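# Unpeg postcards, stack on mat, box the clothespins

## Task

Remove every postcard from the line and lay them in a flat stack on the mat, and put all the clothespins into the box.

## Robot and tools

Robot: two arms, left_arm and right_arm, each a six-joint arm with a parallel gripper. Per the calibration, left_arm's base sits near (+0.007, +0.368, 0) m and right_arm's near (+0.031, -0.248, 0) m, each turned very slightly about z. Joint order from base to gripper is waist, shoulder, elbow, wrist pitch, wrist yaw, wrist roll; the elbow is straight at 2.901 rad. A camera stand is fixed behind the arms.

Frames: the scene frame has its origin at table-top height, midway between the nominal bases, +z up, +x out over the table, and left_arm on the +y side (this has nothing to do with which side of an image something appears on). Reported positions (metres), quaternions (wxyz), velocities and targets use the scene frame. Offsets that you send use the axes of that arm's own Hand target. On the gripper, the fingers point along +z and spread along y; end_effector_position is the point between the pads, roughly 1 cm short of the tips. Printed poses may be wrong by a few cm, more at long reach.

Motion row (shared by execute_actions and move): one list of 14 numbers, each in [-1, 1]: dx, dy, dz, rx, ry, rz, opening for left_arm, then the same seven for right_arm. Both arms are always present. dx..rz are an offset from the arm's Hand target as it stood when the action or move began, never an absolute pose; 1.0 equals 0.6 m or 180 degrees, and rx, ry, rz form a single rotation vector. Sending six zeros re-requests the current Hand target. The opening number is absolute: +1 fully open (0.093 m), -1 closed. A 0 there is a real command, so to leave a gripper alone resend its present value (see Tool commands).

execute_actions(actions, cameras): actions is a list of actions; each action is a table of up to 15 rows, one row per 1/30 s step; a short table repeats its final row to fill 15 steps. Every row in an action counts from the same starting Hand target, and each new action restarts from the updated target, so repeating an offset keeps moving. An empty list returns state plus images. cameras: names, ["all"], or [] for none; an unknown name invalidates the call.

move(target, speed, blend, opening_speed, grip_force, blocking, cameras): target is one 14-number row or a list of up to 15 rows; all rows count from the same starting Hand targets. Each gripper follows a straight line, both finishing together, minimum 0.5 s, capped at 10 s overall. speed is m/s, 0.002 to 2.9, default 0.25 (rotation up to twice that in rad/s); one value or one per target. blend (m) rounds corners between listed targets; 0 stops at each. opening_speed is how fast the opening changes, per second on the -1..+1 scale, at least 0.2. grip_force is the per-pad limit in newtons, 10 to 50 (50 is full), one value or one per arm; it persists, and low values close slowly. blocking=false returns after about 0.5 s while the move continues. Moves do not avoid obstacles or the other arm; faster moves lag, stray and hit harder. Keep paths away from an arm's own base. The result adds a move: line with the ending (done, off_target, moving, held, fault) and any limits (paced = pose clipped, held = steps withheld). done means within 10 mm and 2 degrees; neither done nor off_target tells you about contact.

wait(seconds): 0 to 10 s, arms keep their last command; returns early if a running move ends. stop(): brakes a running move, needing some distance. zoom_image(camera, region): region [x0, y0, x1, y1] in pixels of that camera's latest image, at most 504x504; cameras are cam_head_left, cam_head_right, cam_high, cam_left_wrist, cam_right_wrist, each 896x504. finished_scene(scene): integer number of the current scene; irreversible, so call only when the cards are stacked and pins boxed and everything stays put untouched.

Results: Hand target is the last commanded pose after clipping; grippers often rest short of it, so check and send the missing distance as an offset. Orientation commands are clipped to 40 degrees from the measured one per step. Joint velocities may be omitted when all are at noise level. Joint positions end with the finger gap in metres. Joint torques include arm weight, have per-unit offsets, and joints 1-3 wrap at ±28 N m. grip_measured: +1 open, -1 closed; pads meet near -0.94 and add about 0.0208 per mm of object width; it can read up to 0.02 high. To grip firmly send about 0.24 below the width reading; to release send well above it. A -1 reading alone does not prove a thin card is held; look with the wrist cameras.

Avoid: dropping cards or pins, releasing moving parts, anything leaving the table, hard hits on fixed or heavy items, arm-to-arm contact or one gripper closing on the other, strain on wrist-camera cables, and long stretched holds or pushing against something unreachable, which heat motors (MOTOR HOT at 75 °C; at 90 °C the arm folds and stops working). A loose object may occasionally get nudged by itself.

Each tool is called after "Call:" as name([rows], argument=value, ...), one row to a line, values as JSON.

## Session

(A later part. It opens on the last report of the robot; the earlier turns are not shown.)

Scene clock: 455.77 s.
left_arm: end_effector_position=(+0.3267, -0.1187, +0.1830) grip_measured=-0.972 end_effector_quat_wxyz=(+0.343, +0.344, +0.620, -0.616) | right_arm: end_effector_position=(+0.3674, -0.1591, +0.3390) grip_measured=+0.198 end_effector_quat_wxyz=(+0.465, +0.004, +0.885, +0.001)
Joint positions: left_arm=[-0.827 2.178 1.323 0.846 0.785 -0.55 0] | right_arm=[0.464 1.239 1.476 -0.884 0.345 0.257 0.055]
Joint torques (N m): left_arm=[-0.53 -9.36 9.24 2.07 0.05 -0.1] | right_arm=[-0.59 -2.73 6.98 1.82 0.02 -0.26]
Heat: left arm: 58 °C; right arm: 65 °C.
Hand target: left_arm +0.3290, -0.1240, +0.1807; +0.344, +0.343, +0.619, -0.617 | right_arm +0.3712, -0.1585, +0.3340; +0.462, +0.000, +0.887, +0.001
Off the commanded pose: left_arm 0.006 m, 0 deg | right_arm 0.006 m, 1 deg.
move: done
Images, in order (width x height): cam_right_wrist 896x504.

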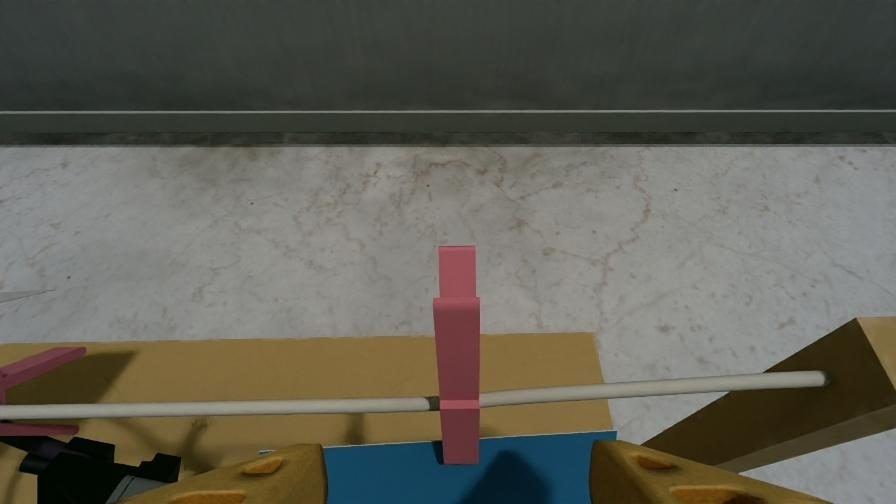

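Call:
move([
  [0,0,0,0,0,0,-1,-0.0085,0,0.044,0,0,0,0.2],
  [0,0,0,0,0,0,-1,-0.0197,0,0.089,0,0,0,0.2],
], speed=0.06, cameras=["cam_right_wrist","cam_head_right"])

Scene clock: 459.70 s.
left_arm: end_effector_position=(+0.3267, -0.1187, +0.1830) grip_measured=-0.972 end_effector_quat_wxyz=(+0.343, +0.344, +0.620, -0.616) | right_arm: end_effector_position=(+0.4169, -0.1591, +0.3170) grip_measured=+0.198 end_effector_quat_wxyz=(+0.465, +0.004, +0.885, -0.001)
Joint positions: left_arm=[-0.827 2.178 1.323 0.846 0.785 -0.55 0] | right_arm=[0.389 1.364 1.466 -0.734 0.288 0.209 0.055]
Joint torques (N m): left_arm=[-0.42 -9.35 9.22 2.08 0.05 -0.09] | right_arm=[-0.58 -3.69 8.39 1.81 -0.02 -0.24]
Heat: left arm: 58 °C; right arm: 64 °C.
Hand target: left_arm +0.3290, -0.1240, +0.1807; +0.344, +0.343, +0.619, -0.617 | right_arm +0.4217, -0.1585, +0.3131; +0.462, +0.000, +0.887, +0.001
Off the commanded pose: left_arm 0.006 m, 0 deg | right_arm 0.006 m, 1 deg.
move: done
Images, in order (width x height): cam_head_right 896x504, cam_right_wrist 896x504.

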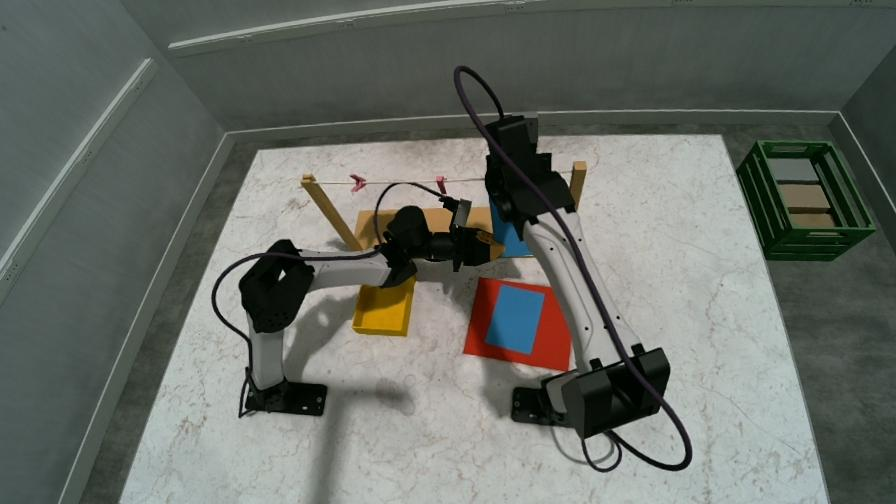

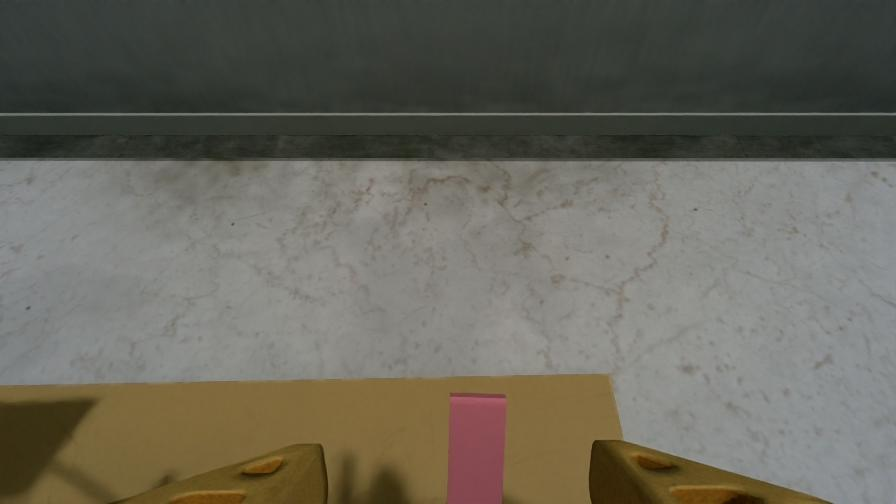

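Call:
move([
  [0,0,0,0,0,0,-1,0.0012,-0.006,0.013,0,0,0,0.2],
  [0,0,0,0,0,0,-1,0.0012,-0.006,0.013,0,0,0,-0.4],
], speed=0.06, opening_speed=0.6, cameras=["cam_right_wrist"])

Scene clock: 465.83 s.
left_arm: end_effector_position=(+0.3267, -0.1187, +0.1830) grip_measured=-0.972 end_effector_quat_wxyz=(+0.343, +0.344, +0.620, -0.616) | right_arm: end_effector_position=(+0.4234, -0.1619, +0.3180) grip_measured=-0.398 end_effector_quat_wxyz=(+0.470, +0.004, +0.882, +0.002)
Joint positions: left_arm=[-0.827 2.178 1.323 0.846 0.785 -0.55 0] | right_arm=[0.369 1.373 1.466 -0.709 0.269 0.197 0.026]
Joint torques (N m): left_arm=[-0.5 -9.31 9.26 2.07 0.06 -0.1] | right_arm=[-0.62 -3.78 7.1 1.83 -0.01 -0.24]
Heat: left arm: 59 °C; right arm: 63 °C.
Hand target: left_arm +0.3290, -0.1240, +0.1807; +0.344, +0.343, +0.619, -0.617 | right_arm +0.4276, -0.1621, +0.3081; +0.462, +0.000, +0.887, +0.001
Off the commanded pose: left_arm 0.006 m, 0 deg | right_arm 0.011 m, 1 deg.
move: off_target (right_arm); target 2's new opening was sent with right_arm's hand 0.011 m and 1 deg from that target
Images, in order (width x height): cam_right_wrist 896x504.

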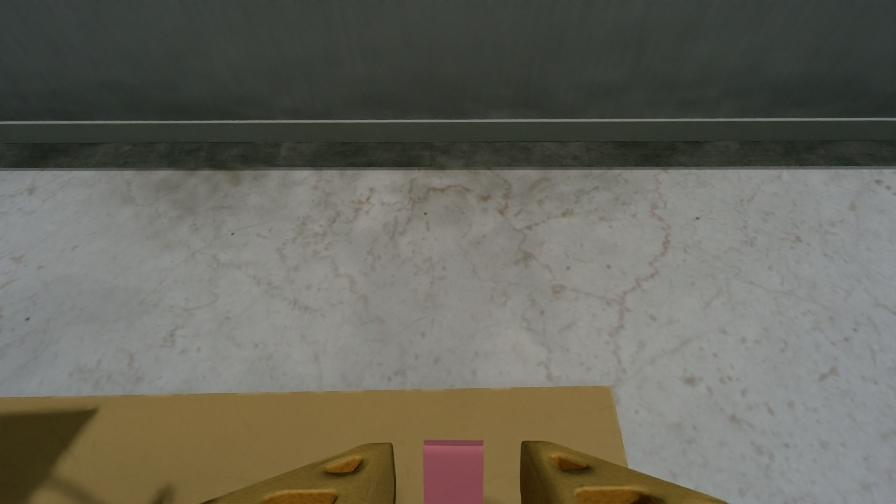

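Call:
move(target=[0,0,0,0,0,0,-1,0,0,0,0,0,0,-1], opening_speed=0.4, cameras=["cam_right_wrist","cam_left_wrist"])

Scene clock: 470.47 s.
left_arm: end_effector_position=(+0.3267, -0.1187, +0.1830) grip_measured=-0.972 end_effector_quat_wxyz=(+0.343, +0.344, +0.620, -0.616) | right_arm: end_effector_position=(+0.4233, -0.1606, +0.3178) grip_measured=-0.872 end_effector_quat_wxyz=(+0.470, +0.003, +0.883, +0.006)
Joint positions: left_arm=[-0.827 2.178 1.323 0.846 0.785 -0.55 0] | right_arm=[0.369 1.373 1.466 -0.709 0.261 0.197 0.003]
Joint torques (N m): left_arm=[-0.5 -9.35 9.25 2.07 0.05 -0.09] | right_arm=[-0.59 -3.77 7.15 1.83 0.05 -0.25]
Heat: left arm: 59 °C; right arm: 63 °C.
Hand target: left_arm +0.3290, -0.1240, +0.1807; +0.344, +0.343, +0.619, -0.617 | right_arm +0.4276, -0.1621, +0.3081; +0.462, +0.000, +0.887, +0.001
Off the commanded pose: left_arm 0.006 m, 0 deg | right_arm 0.011 m, 1 deg.
move: off_target (right_arm)
Images, in order (width x height): cam_left_wrist 896x504, cam_right_wrist 896x504.

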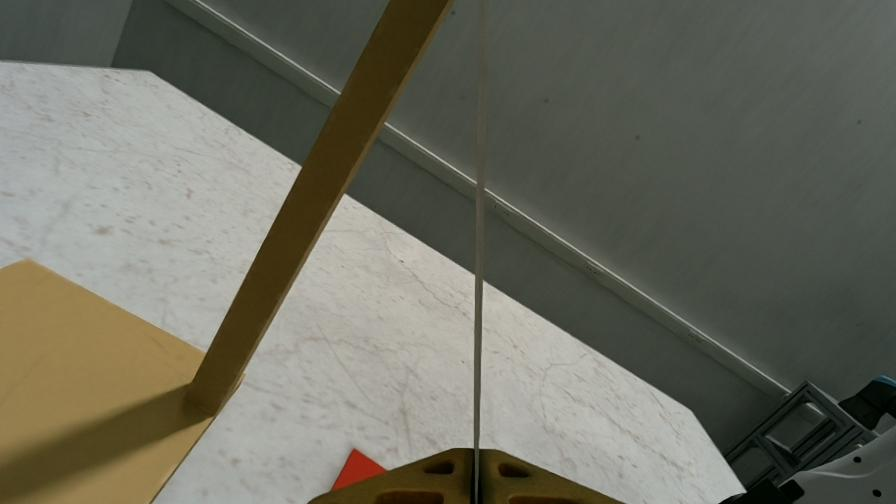

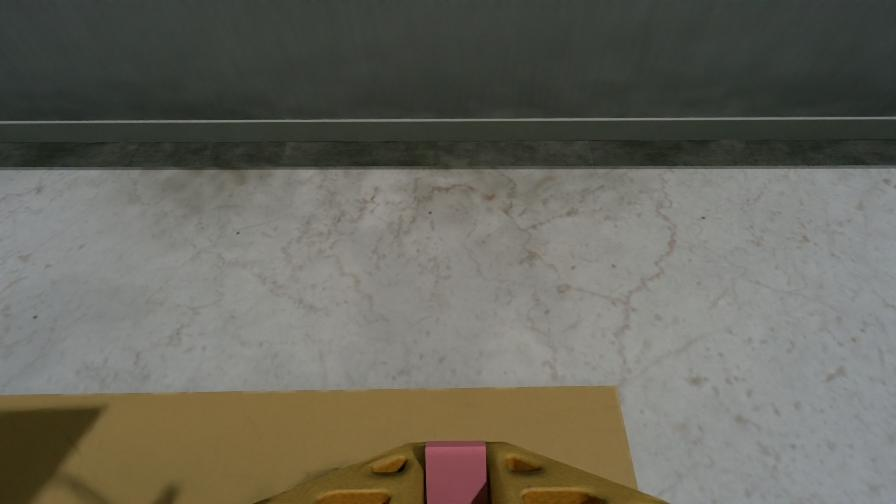

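Call:
move(target=[0.09,0,0,0,0,0,-1,0,0,0,0,0,0,-1], speed=0.06, cameras=["cam_right_wrist","cam_left_wrist"])

Call:
move(target=[0.03,0,0,0,0,0,-1,0,0,0,0,0,0,-1], speed=0.06, cameras=["cam_head_left","cam_head_right","cam_right_wrist","cam_left_wrist"])

Scene clock: 473.97 s.
left_arm: end_effector_position=(+0.2990, -0.1230, +0.1438) grip_measured=-0.972 end_effector_quat_wxyz=(+0.341, +0.350, +0.614, -0.620) | right_arm: end_effector_position=(+0.4231, -0.1606, +0.3165) grip_measured=-0.886 end_effector_quat_wxyz=(+0.469, +0.002, +0.883, +0.006)
Joint positions: left_arm=[-0.874 2.237 1.217 1.021 0.754 -0.55 0] | right_arm=[0.369 1.373 1.463 -0.709 0.261 0.197 0.003]
Joint torques (N m): left_arm=[-0.36 -9.42 6.13 2.23 -0.12 -0.09] | right_arm=[-0.62 -3.78 7.39 1.83 0.06 -0.25]
Heat: left arm: 59 °C; right arm: 62 °C.
Hand target: left_arm +0.3004, -0.1239, +0.1350; +0.344, +0.343, +0.619, -0.617 | right_arm +0.4276, -0.1621, +0.3081; +0.462, +0.000, +0.887, +0.001
Off the commanded pose: left_arm 0.009 m, 1 deg | right_arm 0.010 m, 1 deg.
move: done
Images, in order (width x height): cam_left_wrist 896x504, cam_right_wrist 896x504.

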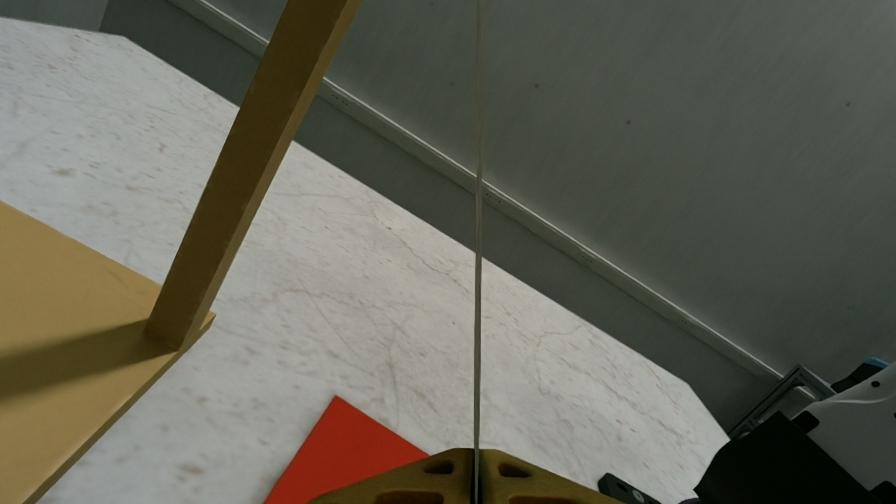

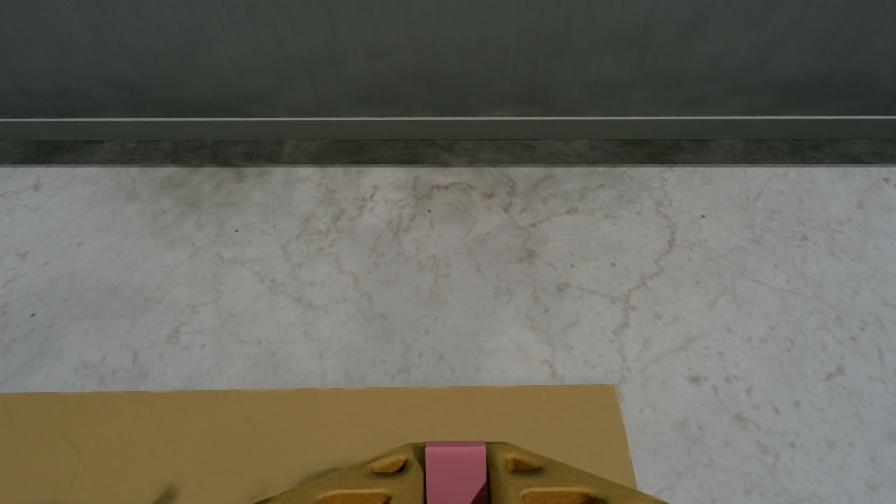

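Scene clock: 475.07 s.
left_arm: end_effector_position=(+0.2897, -0.1234, +0.1285) grip_measured=-0.972 end_effector_quat_wxyz=(+0.341, +0.350, +0.614, -0.620) | right_arm: end_effector_position=(+0.4231, -0.1606, +0.3165) grip_measured=-0.886 end_effector_quat_wxyz=(+0.469, +0.002, +0.883, +0.006)
Joint positions: left_arm=[-0.891 2.264 1.181 1.085 0.738 -0.55 0] | right_arm=[0.369 1.373 1.463 -0.709 0.261 0.197 0.003]
Joint torques (N m): left_arm=[-0.4 -9.33 5.83 2.19 -0.11 -0.08] | right_arm=[-0.64 -3.77 7.43 1.83 0.05 -0.24]
Heat: left arm: 58 °C; right arm: 63 °C.
Hand target: left_arm +0.2908, -0.1239, +0.1196; +0.343, +0.343, +0.619, -0.617 | right_arm +0.4276, -0.1621, +0.3081; +0.462, +0.000, +0.887, +0.001
Off the commanded pose: left_arm 0.009 m, 1 deg | right_arm 0.010 m, 1 deg.
move: done
Images, in order (width x height): cam_head_left 896x504, cam_head_right 896x504, cam_left_wrist 896x504, cam_right_wrist 896x504.

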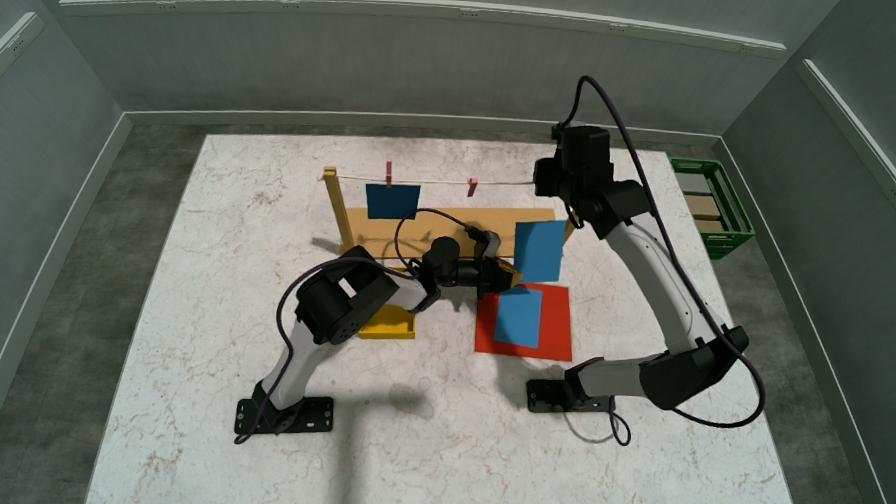

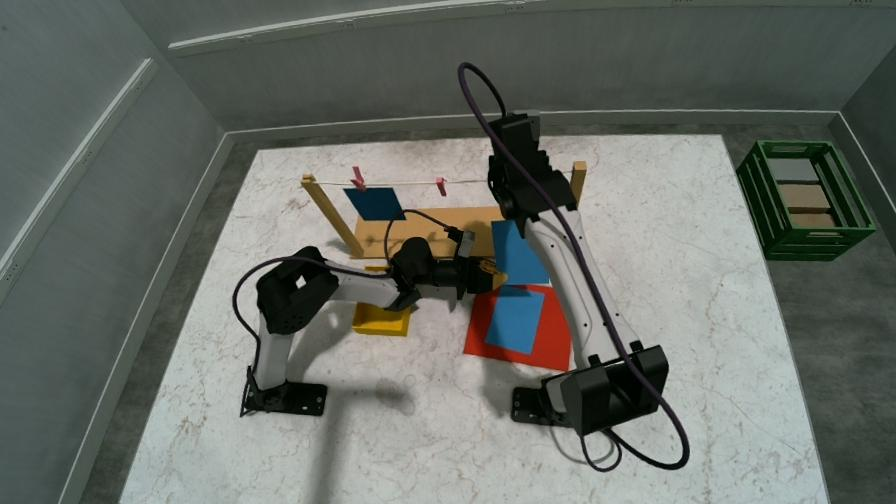

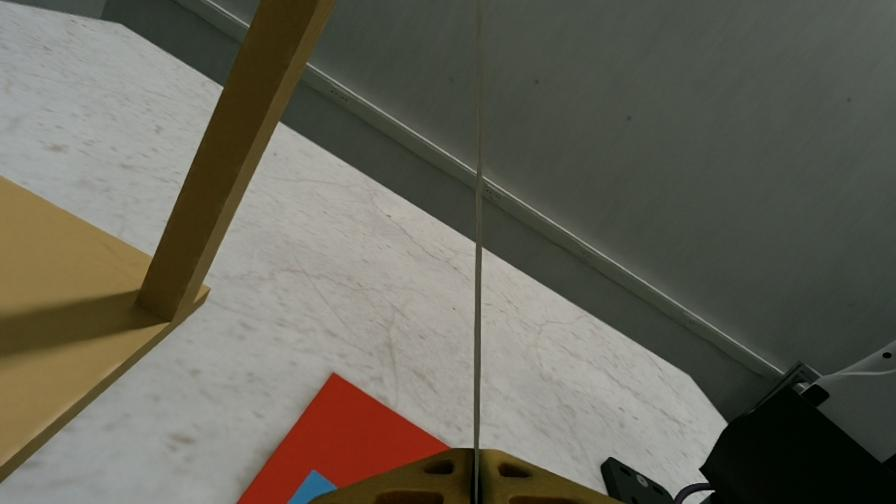

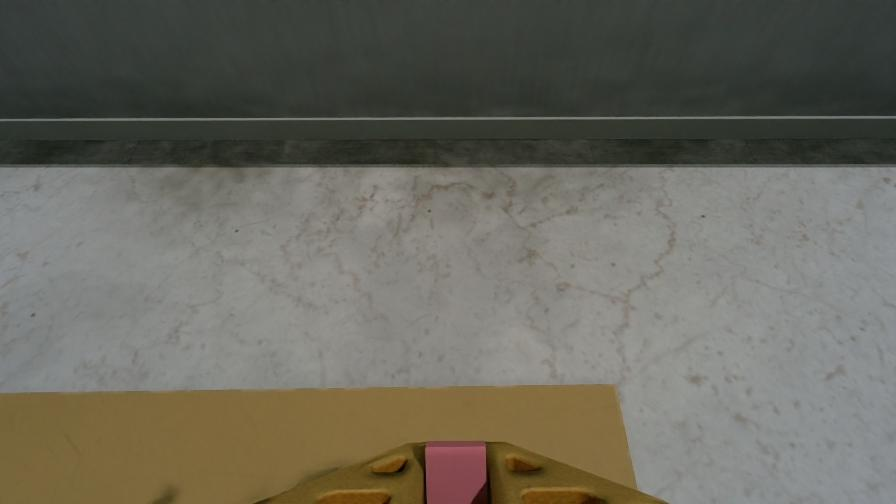

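Call:
move([
  [0,0,0,0,0,0,-1,0,0,0,0,0,0,0.1],
  [0,0,0,0,0,0,-1,0,0,-0.16,0,0,0,0.1],
  [0,0,0,0,0,0,-1,0,-0.25,-0.2,0,0,0,0.1],
], speed=0.1, opening_speed=0.6, cameras=["cam_right_wrist","cam_head_left"])

Scene clock: 483.50 s.
left_arm: end_effector_position=(+0.2898, -0.1234, +0.1286) grip_measured=-0.972 end_effector_quat_wxyz=(+0.342, +0.350, +0.614, -0.620) | right_arm: end_effector_position=(+0.3290, -0.3122, +0.3715) grip_measured=+0.098 end_effector_quat_wxyz=(+0.460, +0.006, +0.888, +0.000)
Joint positions: left_arm=[-0.891 2.264 1.181 1.085 0.738 -0.55 0] | right_arm=[-0.334 1.169 1.601 -1.081 -0.3 -0.213 0.05]
Joint torques (N m): left_arm=[-0.39 -9.31 5.83 2.24 -0.11 -0.09] | right_arm=[-0.43 -1.36 9.59 1.61 -0.22 -0.25]
Heat: left arm: 57 °C; right arm: 63 °C.
Hand target: left_arm +0.2909, -0.1239, +0.1196; +0.343, +0.343, +0.619, -0.617 | right_arm +0.3294, -0.3123, +0.3766; +0.462, +0.000, +0.887, +0.001
Off the commanded pose: left_arm 0.009 m, 1 deg | right_arm 0.005 m, 1 deg.
move: done
Images, in order (width x height): cam_head_left 896x504, cam_right_wrist 896x504.

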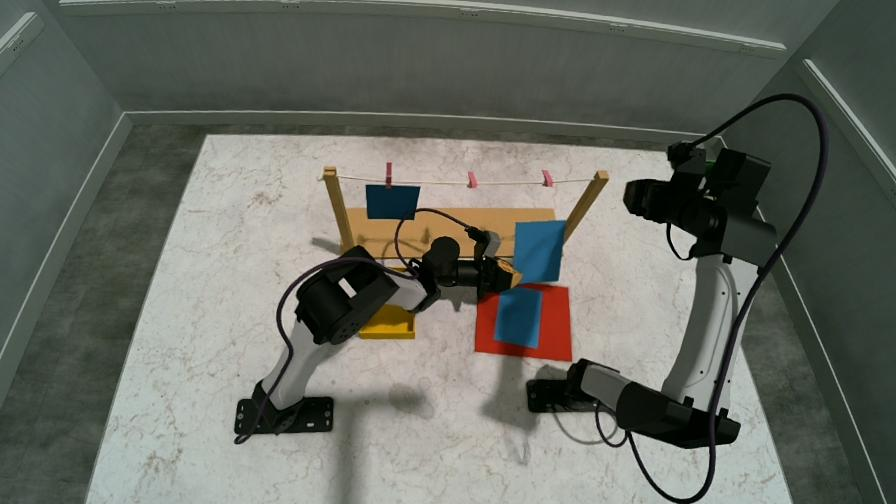

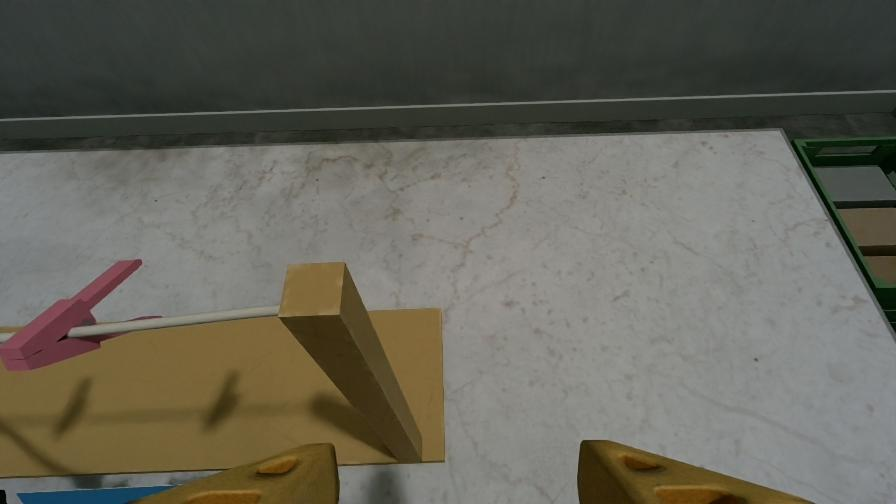

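Call:
move(target=[-0.002,-0.2485,0.0017,-0.2086,0.157,-0.2906,-1,0,0,0,0,0,0,0.1], speed=0.12, cameras=["cam_left_wrist","cam_head_left"])

Scene clock: 495.13 s.
left_arm: end_effector_position=(+0.1626, -0.1221, +0.2018) grip_measured=-0.972 end_effector_quat_wxyz=(-0.025, +0.059, +0.919, -0.389) | right_arm: end_effector_position=(+0.3289, -0.3120, +0.3715) grip_measured=+0.098 end_effector_quat_wxyz=(+0.460, +0.006, +0.888, +0.001)
Joint positions: left_arm=[-1.181 1.906 1.713 -0.66 0.392 -1.157 0] | right_arm=[-0.334 1.169 1.601 -1.082 -0.301 -0.214 0.05]
Joint torques (N m): left_arm=[-0.46 -8.18 10.22 1.58 0.06 -0.16] | right_arm=[-0.42 -1.36 9.58 1.59 -0.24 -0.28]
Heat: left arm: 57 °C; right arm: 63 °C.
Hand target: left_arm +0.1649, -0.1254, +0.1996; -0.022, +0.052, +0.922, -0.382 | right_arm +0.3294, -0.3123, +0.3766; +0.462, +0.000, +0.887, +0.001
Off the commanded pose: left_arm 0.005 m, 1 deg | right_arm 0.005 m, 1 deg.
move: done
Images, in order (width x height): cam_head_left 896x504, cam_left_wrist 896x504.

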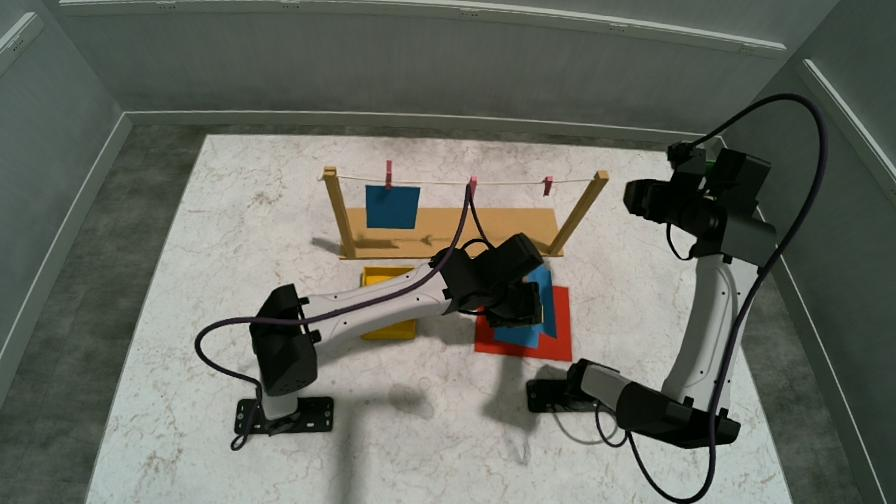

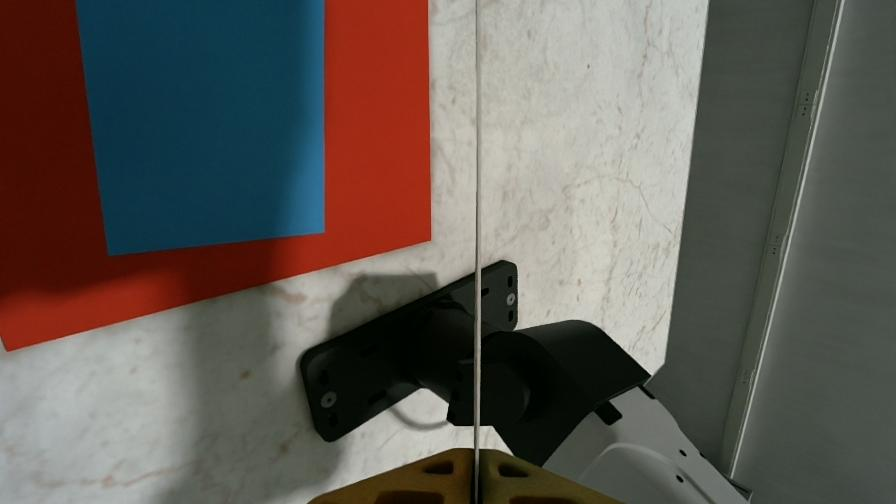

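Call:
move([
  [-0.0165,-0.0445,0.0443,0,0,0,-1,0,0,0,0,0,0,0.1],
  [-0.0165,0.0875,0.1762,0,0,0,-1,0,0,0,0,0,0,0.1],
], speed=0.1, blend=0.02, cameras=["cam_head_left","cam_head_right","cam_left_wrist"])

Scene clock: 503.83 s.
left_arm: end_effector_position=(+0.1680, -0.1616, +0.0963) grip_measured=-0.972 end_effector_quat_wxyz=(-0.028, +0.059, +0.920, -0.386) | right_arm: end_effector_position=(+0.3289, -0.3120, +0.3715) grip_measured=+0.098 end_effector_quat_wxyz=(+0.460, +0.006, +0.888, +0.001)
Joint positions: left_arm=[-1.207 2.112 1.593 -0.336 0.378 -1.178 0] | right_arm=[-0.334 1.169 1.601 -1.082 -0.301 -0.214 0.05]
Joint torques (N m): left_arm=[-0.36 -9.83 7.41 1.83 0.03 -0.12] | right_arm=[-0.44 -1.32 9.61 1.58 -0.25 -0.28]
Heat: left arm: 56 °C; right arm: 63 °C.
Hand target: left_arm +0.1705, -0.1639, +0.0877; -0.022, +0.052, +0.922, -0.382 | right_arm +0.3294, -0.3123, +0.3766; +0.462, +0.000, +0.887, +0.001
Off the commanded pose: left_arm 0.009 m, 1 deg | right_arm 0.005 m, 1 deg.
move: done; blend cut to 0.0195 m at target 1
Images, in order (width x height): cam_head_left 896x504, cam_head_right 896x504, cam_left_wrist 896x504.

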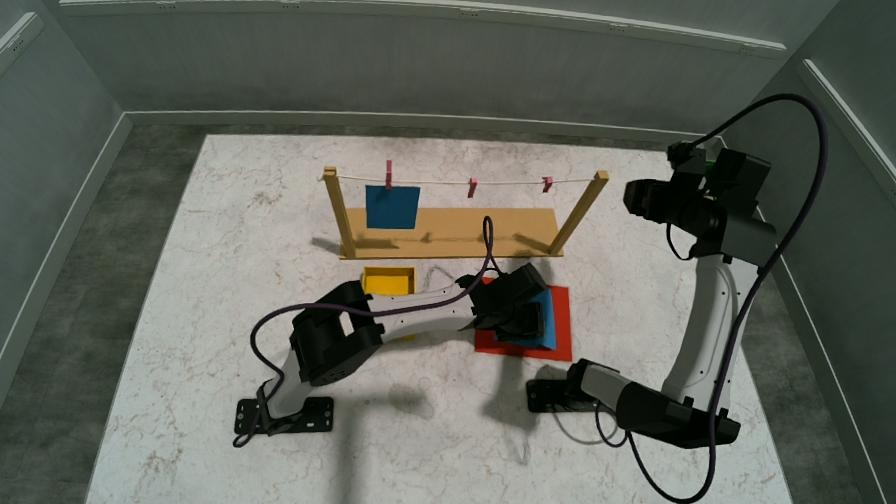

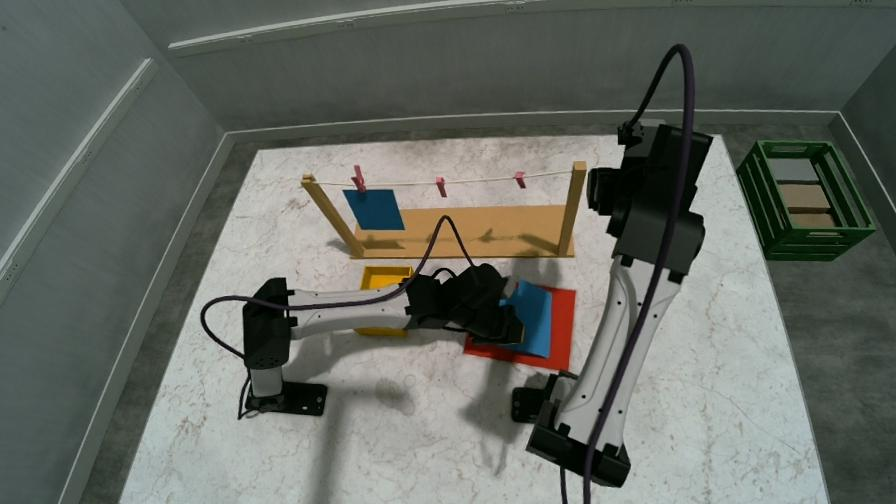

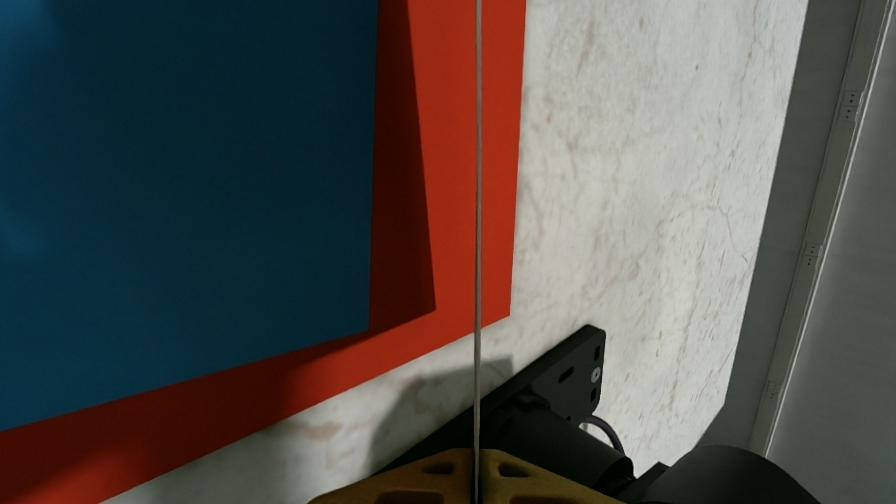

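Call:
move([
  [0,0.0512,0.0165,0.072,0,0,-1,0,0,0,0,0,0,0.1],
  [0,0.0853,0.0275,0.139,0,0,-1,0,0,0,0,0,0,0.1],
], speed=0.05, blend=0.01, cameras=["cam_head_left","cam_head_right"])

Call:
zoom_image(camera="cam_head_left", region=[380, 240, 600, 380])

Call:
zoom_image(camera="cam_head_right", region=[430, 250, 650, 390])

Scene clock: 511.40 s.
left_arm: end_effector_position=(+0.1727, -0.1415, +0.0479) grip_measured=-0.972 end_effector_quat_wxyz=(-0.028, +0.050, +0.817, -0.574) | right_arm: end_effector_position=(+0.3289, -0.3120, +0.3715) grip_measured=+0.098 end_effector_quat_wxyz=(+0.460, +0.006, +0.888, +0.001)
Joint positions: left_arm=[-1.135 2.175 1.044 0.721 0.549 -1.336 0] | right_arm=[-0.334 1.169 1.601 -1.082 -0.301 -0.214 0.05]
Joint torques (N m): left_arm=[0.32 -8.61 5.64 2.31 0.31 -0.09] | right_arm=[-0.42 -1.33 9.57 1.59 -0.25 -0.29]
Heat: left arm: 56 °C; right arm: 63 °C.
Hand target: left_arm +0.1733, -0.1396, +0.0399; -0.032, +0.046, +0.818, -0.573 | right_arm +0.3294, -0.3123, +0.3766; +0.462, +0.000, +0.887, +0.001
Off the commanded pose: left_arm 0.008 m, 1 deg | right_arm 0.005 m, 1 deg.
move: done
Images, in order (width x height): cam_head_left 896x504, cam_head_right 896x504.

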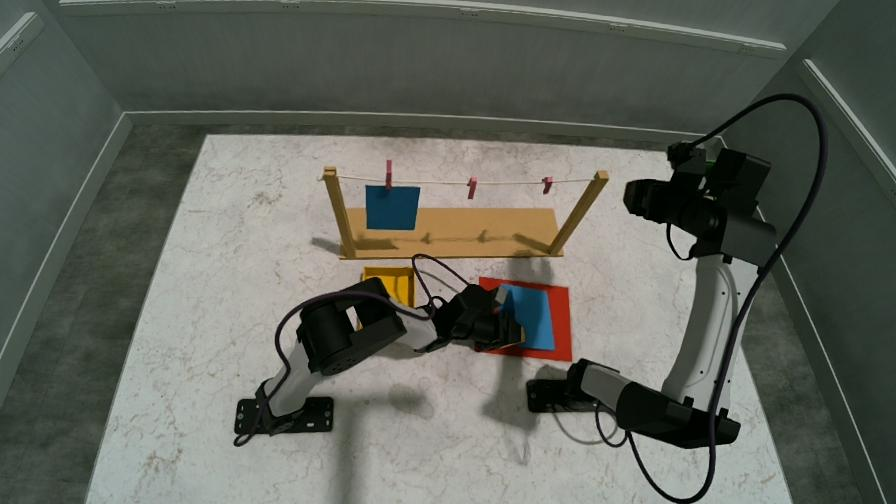

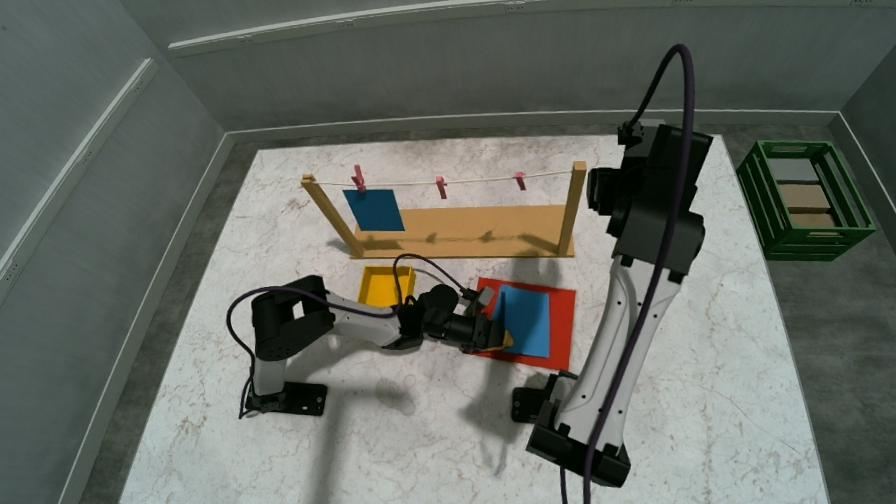

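Scaled by 2.291 from the camera's 896x504 image, which has a finer 1280x720 frame.

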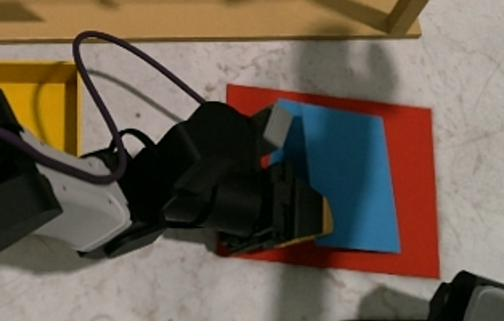

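Scaled by 2.291 from the camera's 896x504 image, which has a finer 1280x720 frame.

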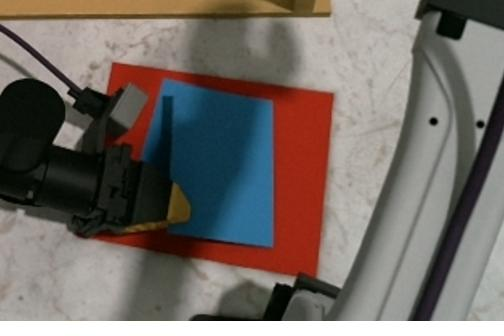

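Call:
move([
  [0,-0.0392,-0.0143,0,0,0,-1,0,0,0,0,0,0,0.1],
  [-0.0203,-0.0219,-0.0621,0,0.0598,0.0218,-1,0,0,0,0,0,0,0.1],
  [-0.0203,0.0173,-0.0478,0,0.0598,0.0218,-1,0,0,0,0,0,0,0.1],
], speed=0.06, blend=0.008, cameras=["cam_head_left","cam_head_right"])

Call:
zoom_image(camera="cam_head_left", region=[380, 240, 600, 380])

Call:
zoom_image(camera="cam_head_right", region=[430, 250, 650, 390])

Scene clock: 533.10 s.
left_arm: end_effector_position=(+0.1859, -0.1079, +0.0422) grip_measured=-0.972 end_effector_quat_wxyz=(-0.095, +0.118, +0.814, -0.561) | right_arm: end_effector_position=(+0.3289, -0.3120, +0.3715) grip_measured=+0.098 end_effector_quat_wxyz=(+0.460, +0.006, +0.888, +0.001)
Joint positions: left_arm=[-1.005 2.171 1.074 0.54 0.841 -1.161 0] | right_arm=[-0.334 1.169 1.601 -1.082 -0.301 -0.214 0.05]
Joint torques (N m): left_arm=[0.27 -8.39 7.24 2.09 0.45 0.16] | right_arm=[-0.46 -1.35 9.57 1.6 -0.25 -0.27]
Heat: left arm: 55 °C; right arm: 64 °C.
Hand target: left_arm +0.1889, -0.1106, +0.0400; -0.089, +0.128, +0.809, -0.567 | right_arm +0.3294, -0.3123, +0.3766; +0.462, +0.000, +0.887, +0.001
Off the commanded pose: left_arm 0.005 m, 2 deg | right_arm 0.005 m, 1 deg.
move: done
Images, in order (width x height): cam_head_left 896x504, cam_head_right 896x504.

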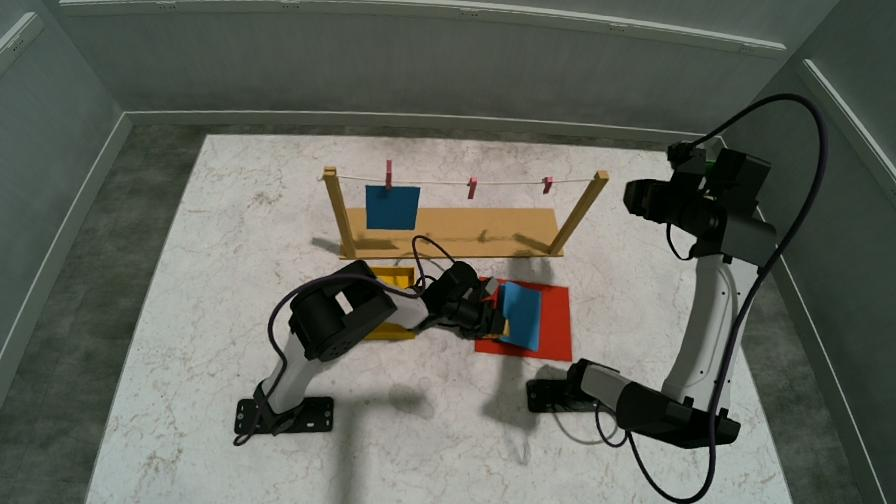

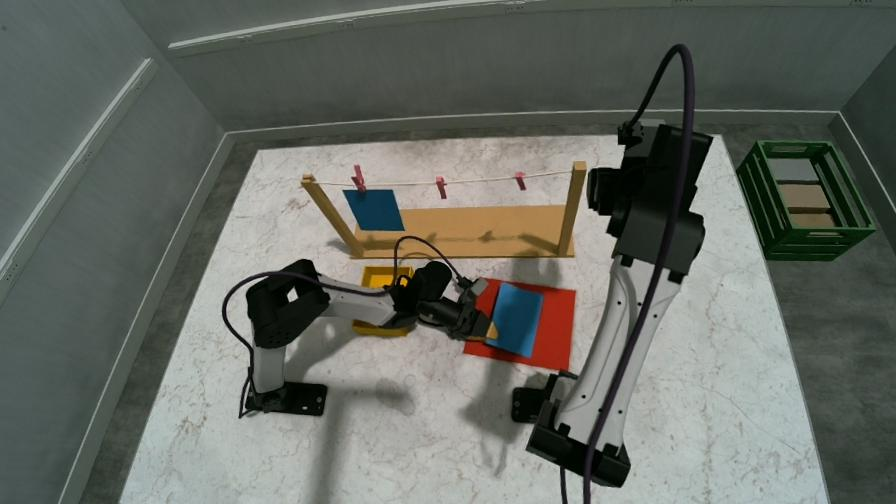

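Scaled by 2.291 from the camera's 896x504 image, which has a finer 1280x720 frame.

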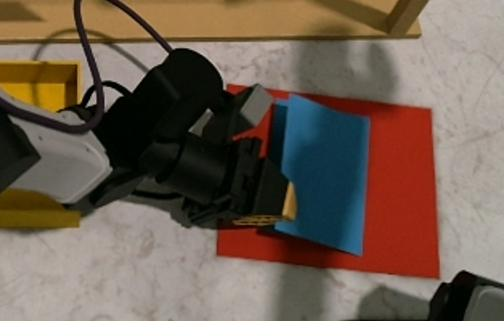

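Scaled by 2.291 from the camera's 896x504 image, which has a finer 1280x720 frame.

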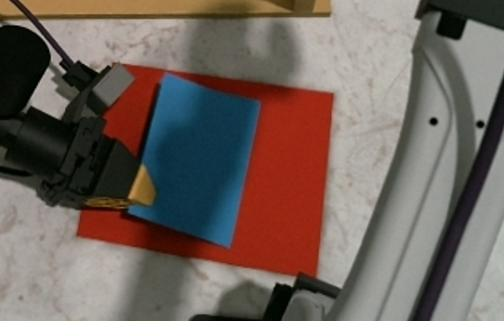

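Call:
move([
  [0,0,0,0,0,0,-0.7,0,0,0,0,0,0,0.1],
  [0,0.0567,-0.156,0,0,0,-0.7,0,0,0,0,0,0,0.1],
], speed=0.08, opening_speed=0.4, cameras=["cam_head_left","cam_head_right"])

Call:
zoom_image(camera="cam_head_left", region=[380, 240, 600, 380])

Call:
zoom_image(camera="cam_head_right", region=[430, 250, 650, 390])

Scene clock: 544.73 s.
left_arm: end_effector_position=(+0.2209, -0.0169, +0.0289) grip_measured=-0.703 end_effector_quat_wxyz=(-0.095, +0.116, +0.813, -0.562) | right_arm: end_effector_position=(+0.3289, -0.3120, +0.3715) grip_measured=+0.098 end_effector_quat_wxyz=(+0.460, +0.006, +0.888, +0.001)
Joint positions: left_arm=[-0.774 2.086 0.896 0.449 1.025 -0.932 0.011] | right_arm=[-0.334 1.169 1.601 -1.082 -0.301 -0.214 0.05]
Joint torques (N m): left_arm=[0.03 -11.73 5.08 1.47 0.6 0.17] | right_arm=[-0.46 -1.35 9.62 1.6 -0.25 -0.29]
Heat: left arm: 56 °C; right arm: 64 °C.
Hand target: left_arm +0.2196, -0.0159, +0.0400; -0.089, +0.128, +0.809, -0.567 | right_arm +0.3294, -0.3123, +0.3766; +0.462, +0.000, +0.887, +0.001
Off the commanded pose: left_arm 0.011 m, 2 deg | right_arm 0.005 m, 1 deg.
move: off_target (left_arm)
Images, in order (width x height): cam_head_left 896x504, cam_head_right 896x504.

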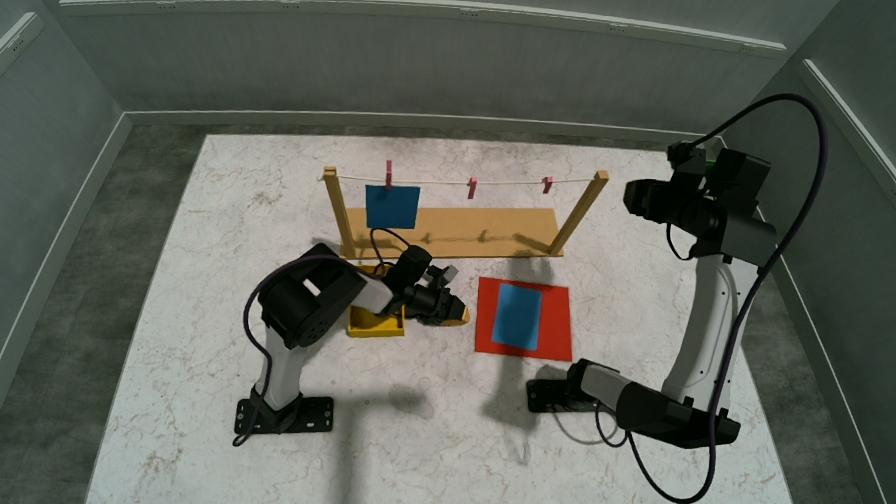

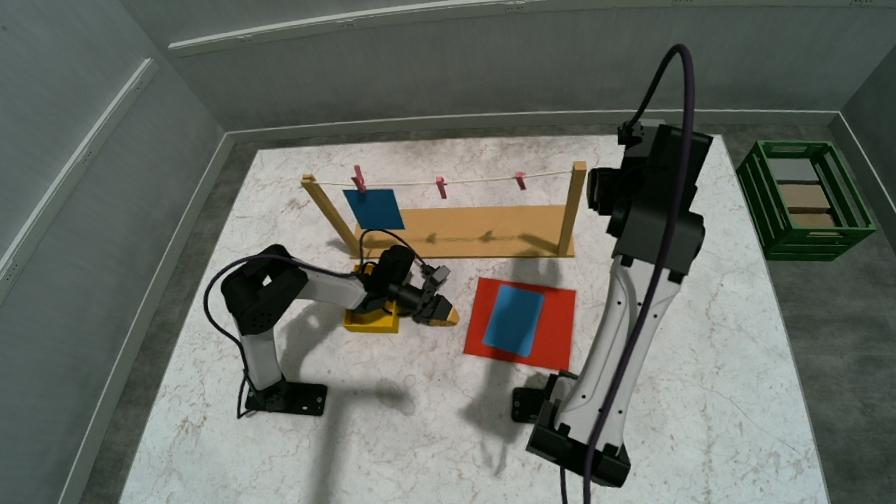

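Scaled by 2.291 from the camera's 896x504 image, which has a finer 1280x720 frame.

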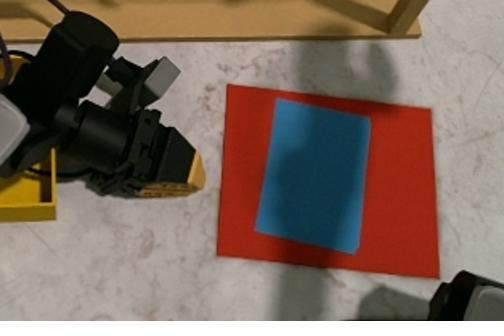

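Scaled by 2.291 from the camera's 896x504 image, which has a finer 1280x720 frame.

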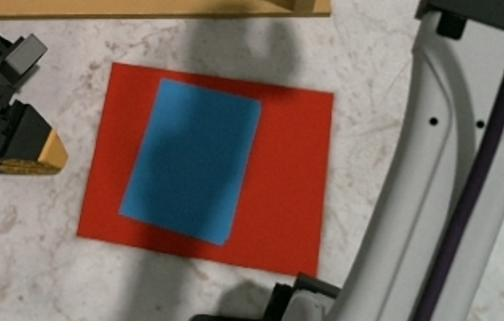

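Call:
move([
  [0,-0.36,-0.131,0,0,0,-0.7,0,0,0,0,0,0,0.1],
  [0.0717,-0.3327,-0.648,-0.402,-0.324,0.106,0.1,0,0,0,0,0,0,0.1],
], speed=0.2, cameras=["cam_head_left","cam_head_right","cam_left_wrist"])

Scene clock: 559.00 s.
left_arm: end_effector_position=(+0.2686, +0.2763, +0.3564) grip_measured=+0.098 end_effector_quat_wxyz=(+0.450, +0.004, +0.893, -0.005) | right_arm: end_effector_position=(+0.3289, -0.3120, +0.3715) grip_measured=+0.098 end_effector_quat_wxyz=(+0.460, +0.006, +0.888, +0.001)
Joint positions: left_arm=[-0.66 1.106 1.535 -1.16 -0.471 -0.394 0.05] | right_arm=[-0.334 1.169 1.601 -1.082 -0.301 -0.214 0.05]
Joint torques (N m): left_arm=[0.38 -2.56 6.08 2.03 -0.32 0.03] | right_arm=[-0.42 -1.35 9.58 1.6 -0.25 -0.28]
Heat: left arm: 57 °C; right arm: 64 °C.
Hand target: left_arm +0.2701, +0.2802, +0.3603; +0.461, +0.000, +0.887, +0.000 | right_arm +0.3294, -0.3123, +0.3766; +0.462, +0.000, +0.887, +0.001
Off the commanded pose: left_arm 0.006 m, 2 deg | right_arm 0.005 m, 1 deg.
move: done
Images, in order (width x height): cam_head_left 896x504, cam_head_right 896x504, cam_left_wrist 896x504.

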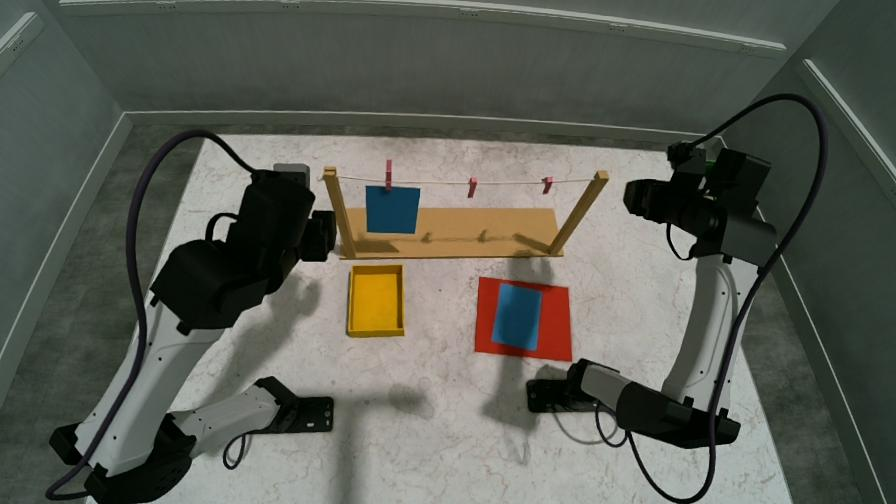

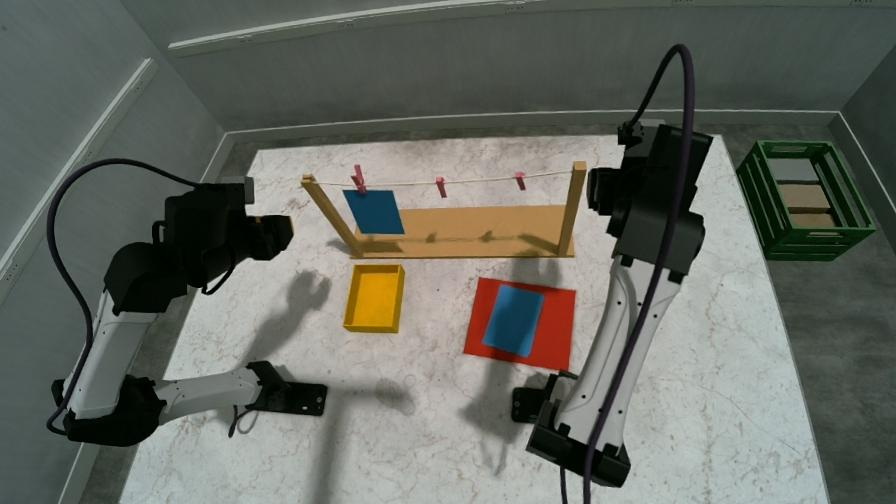

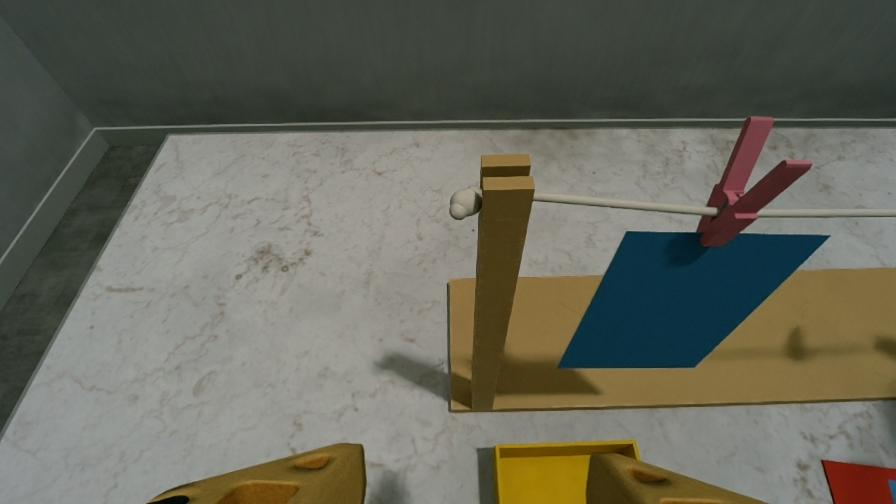

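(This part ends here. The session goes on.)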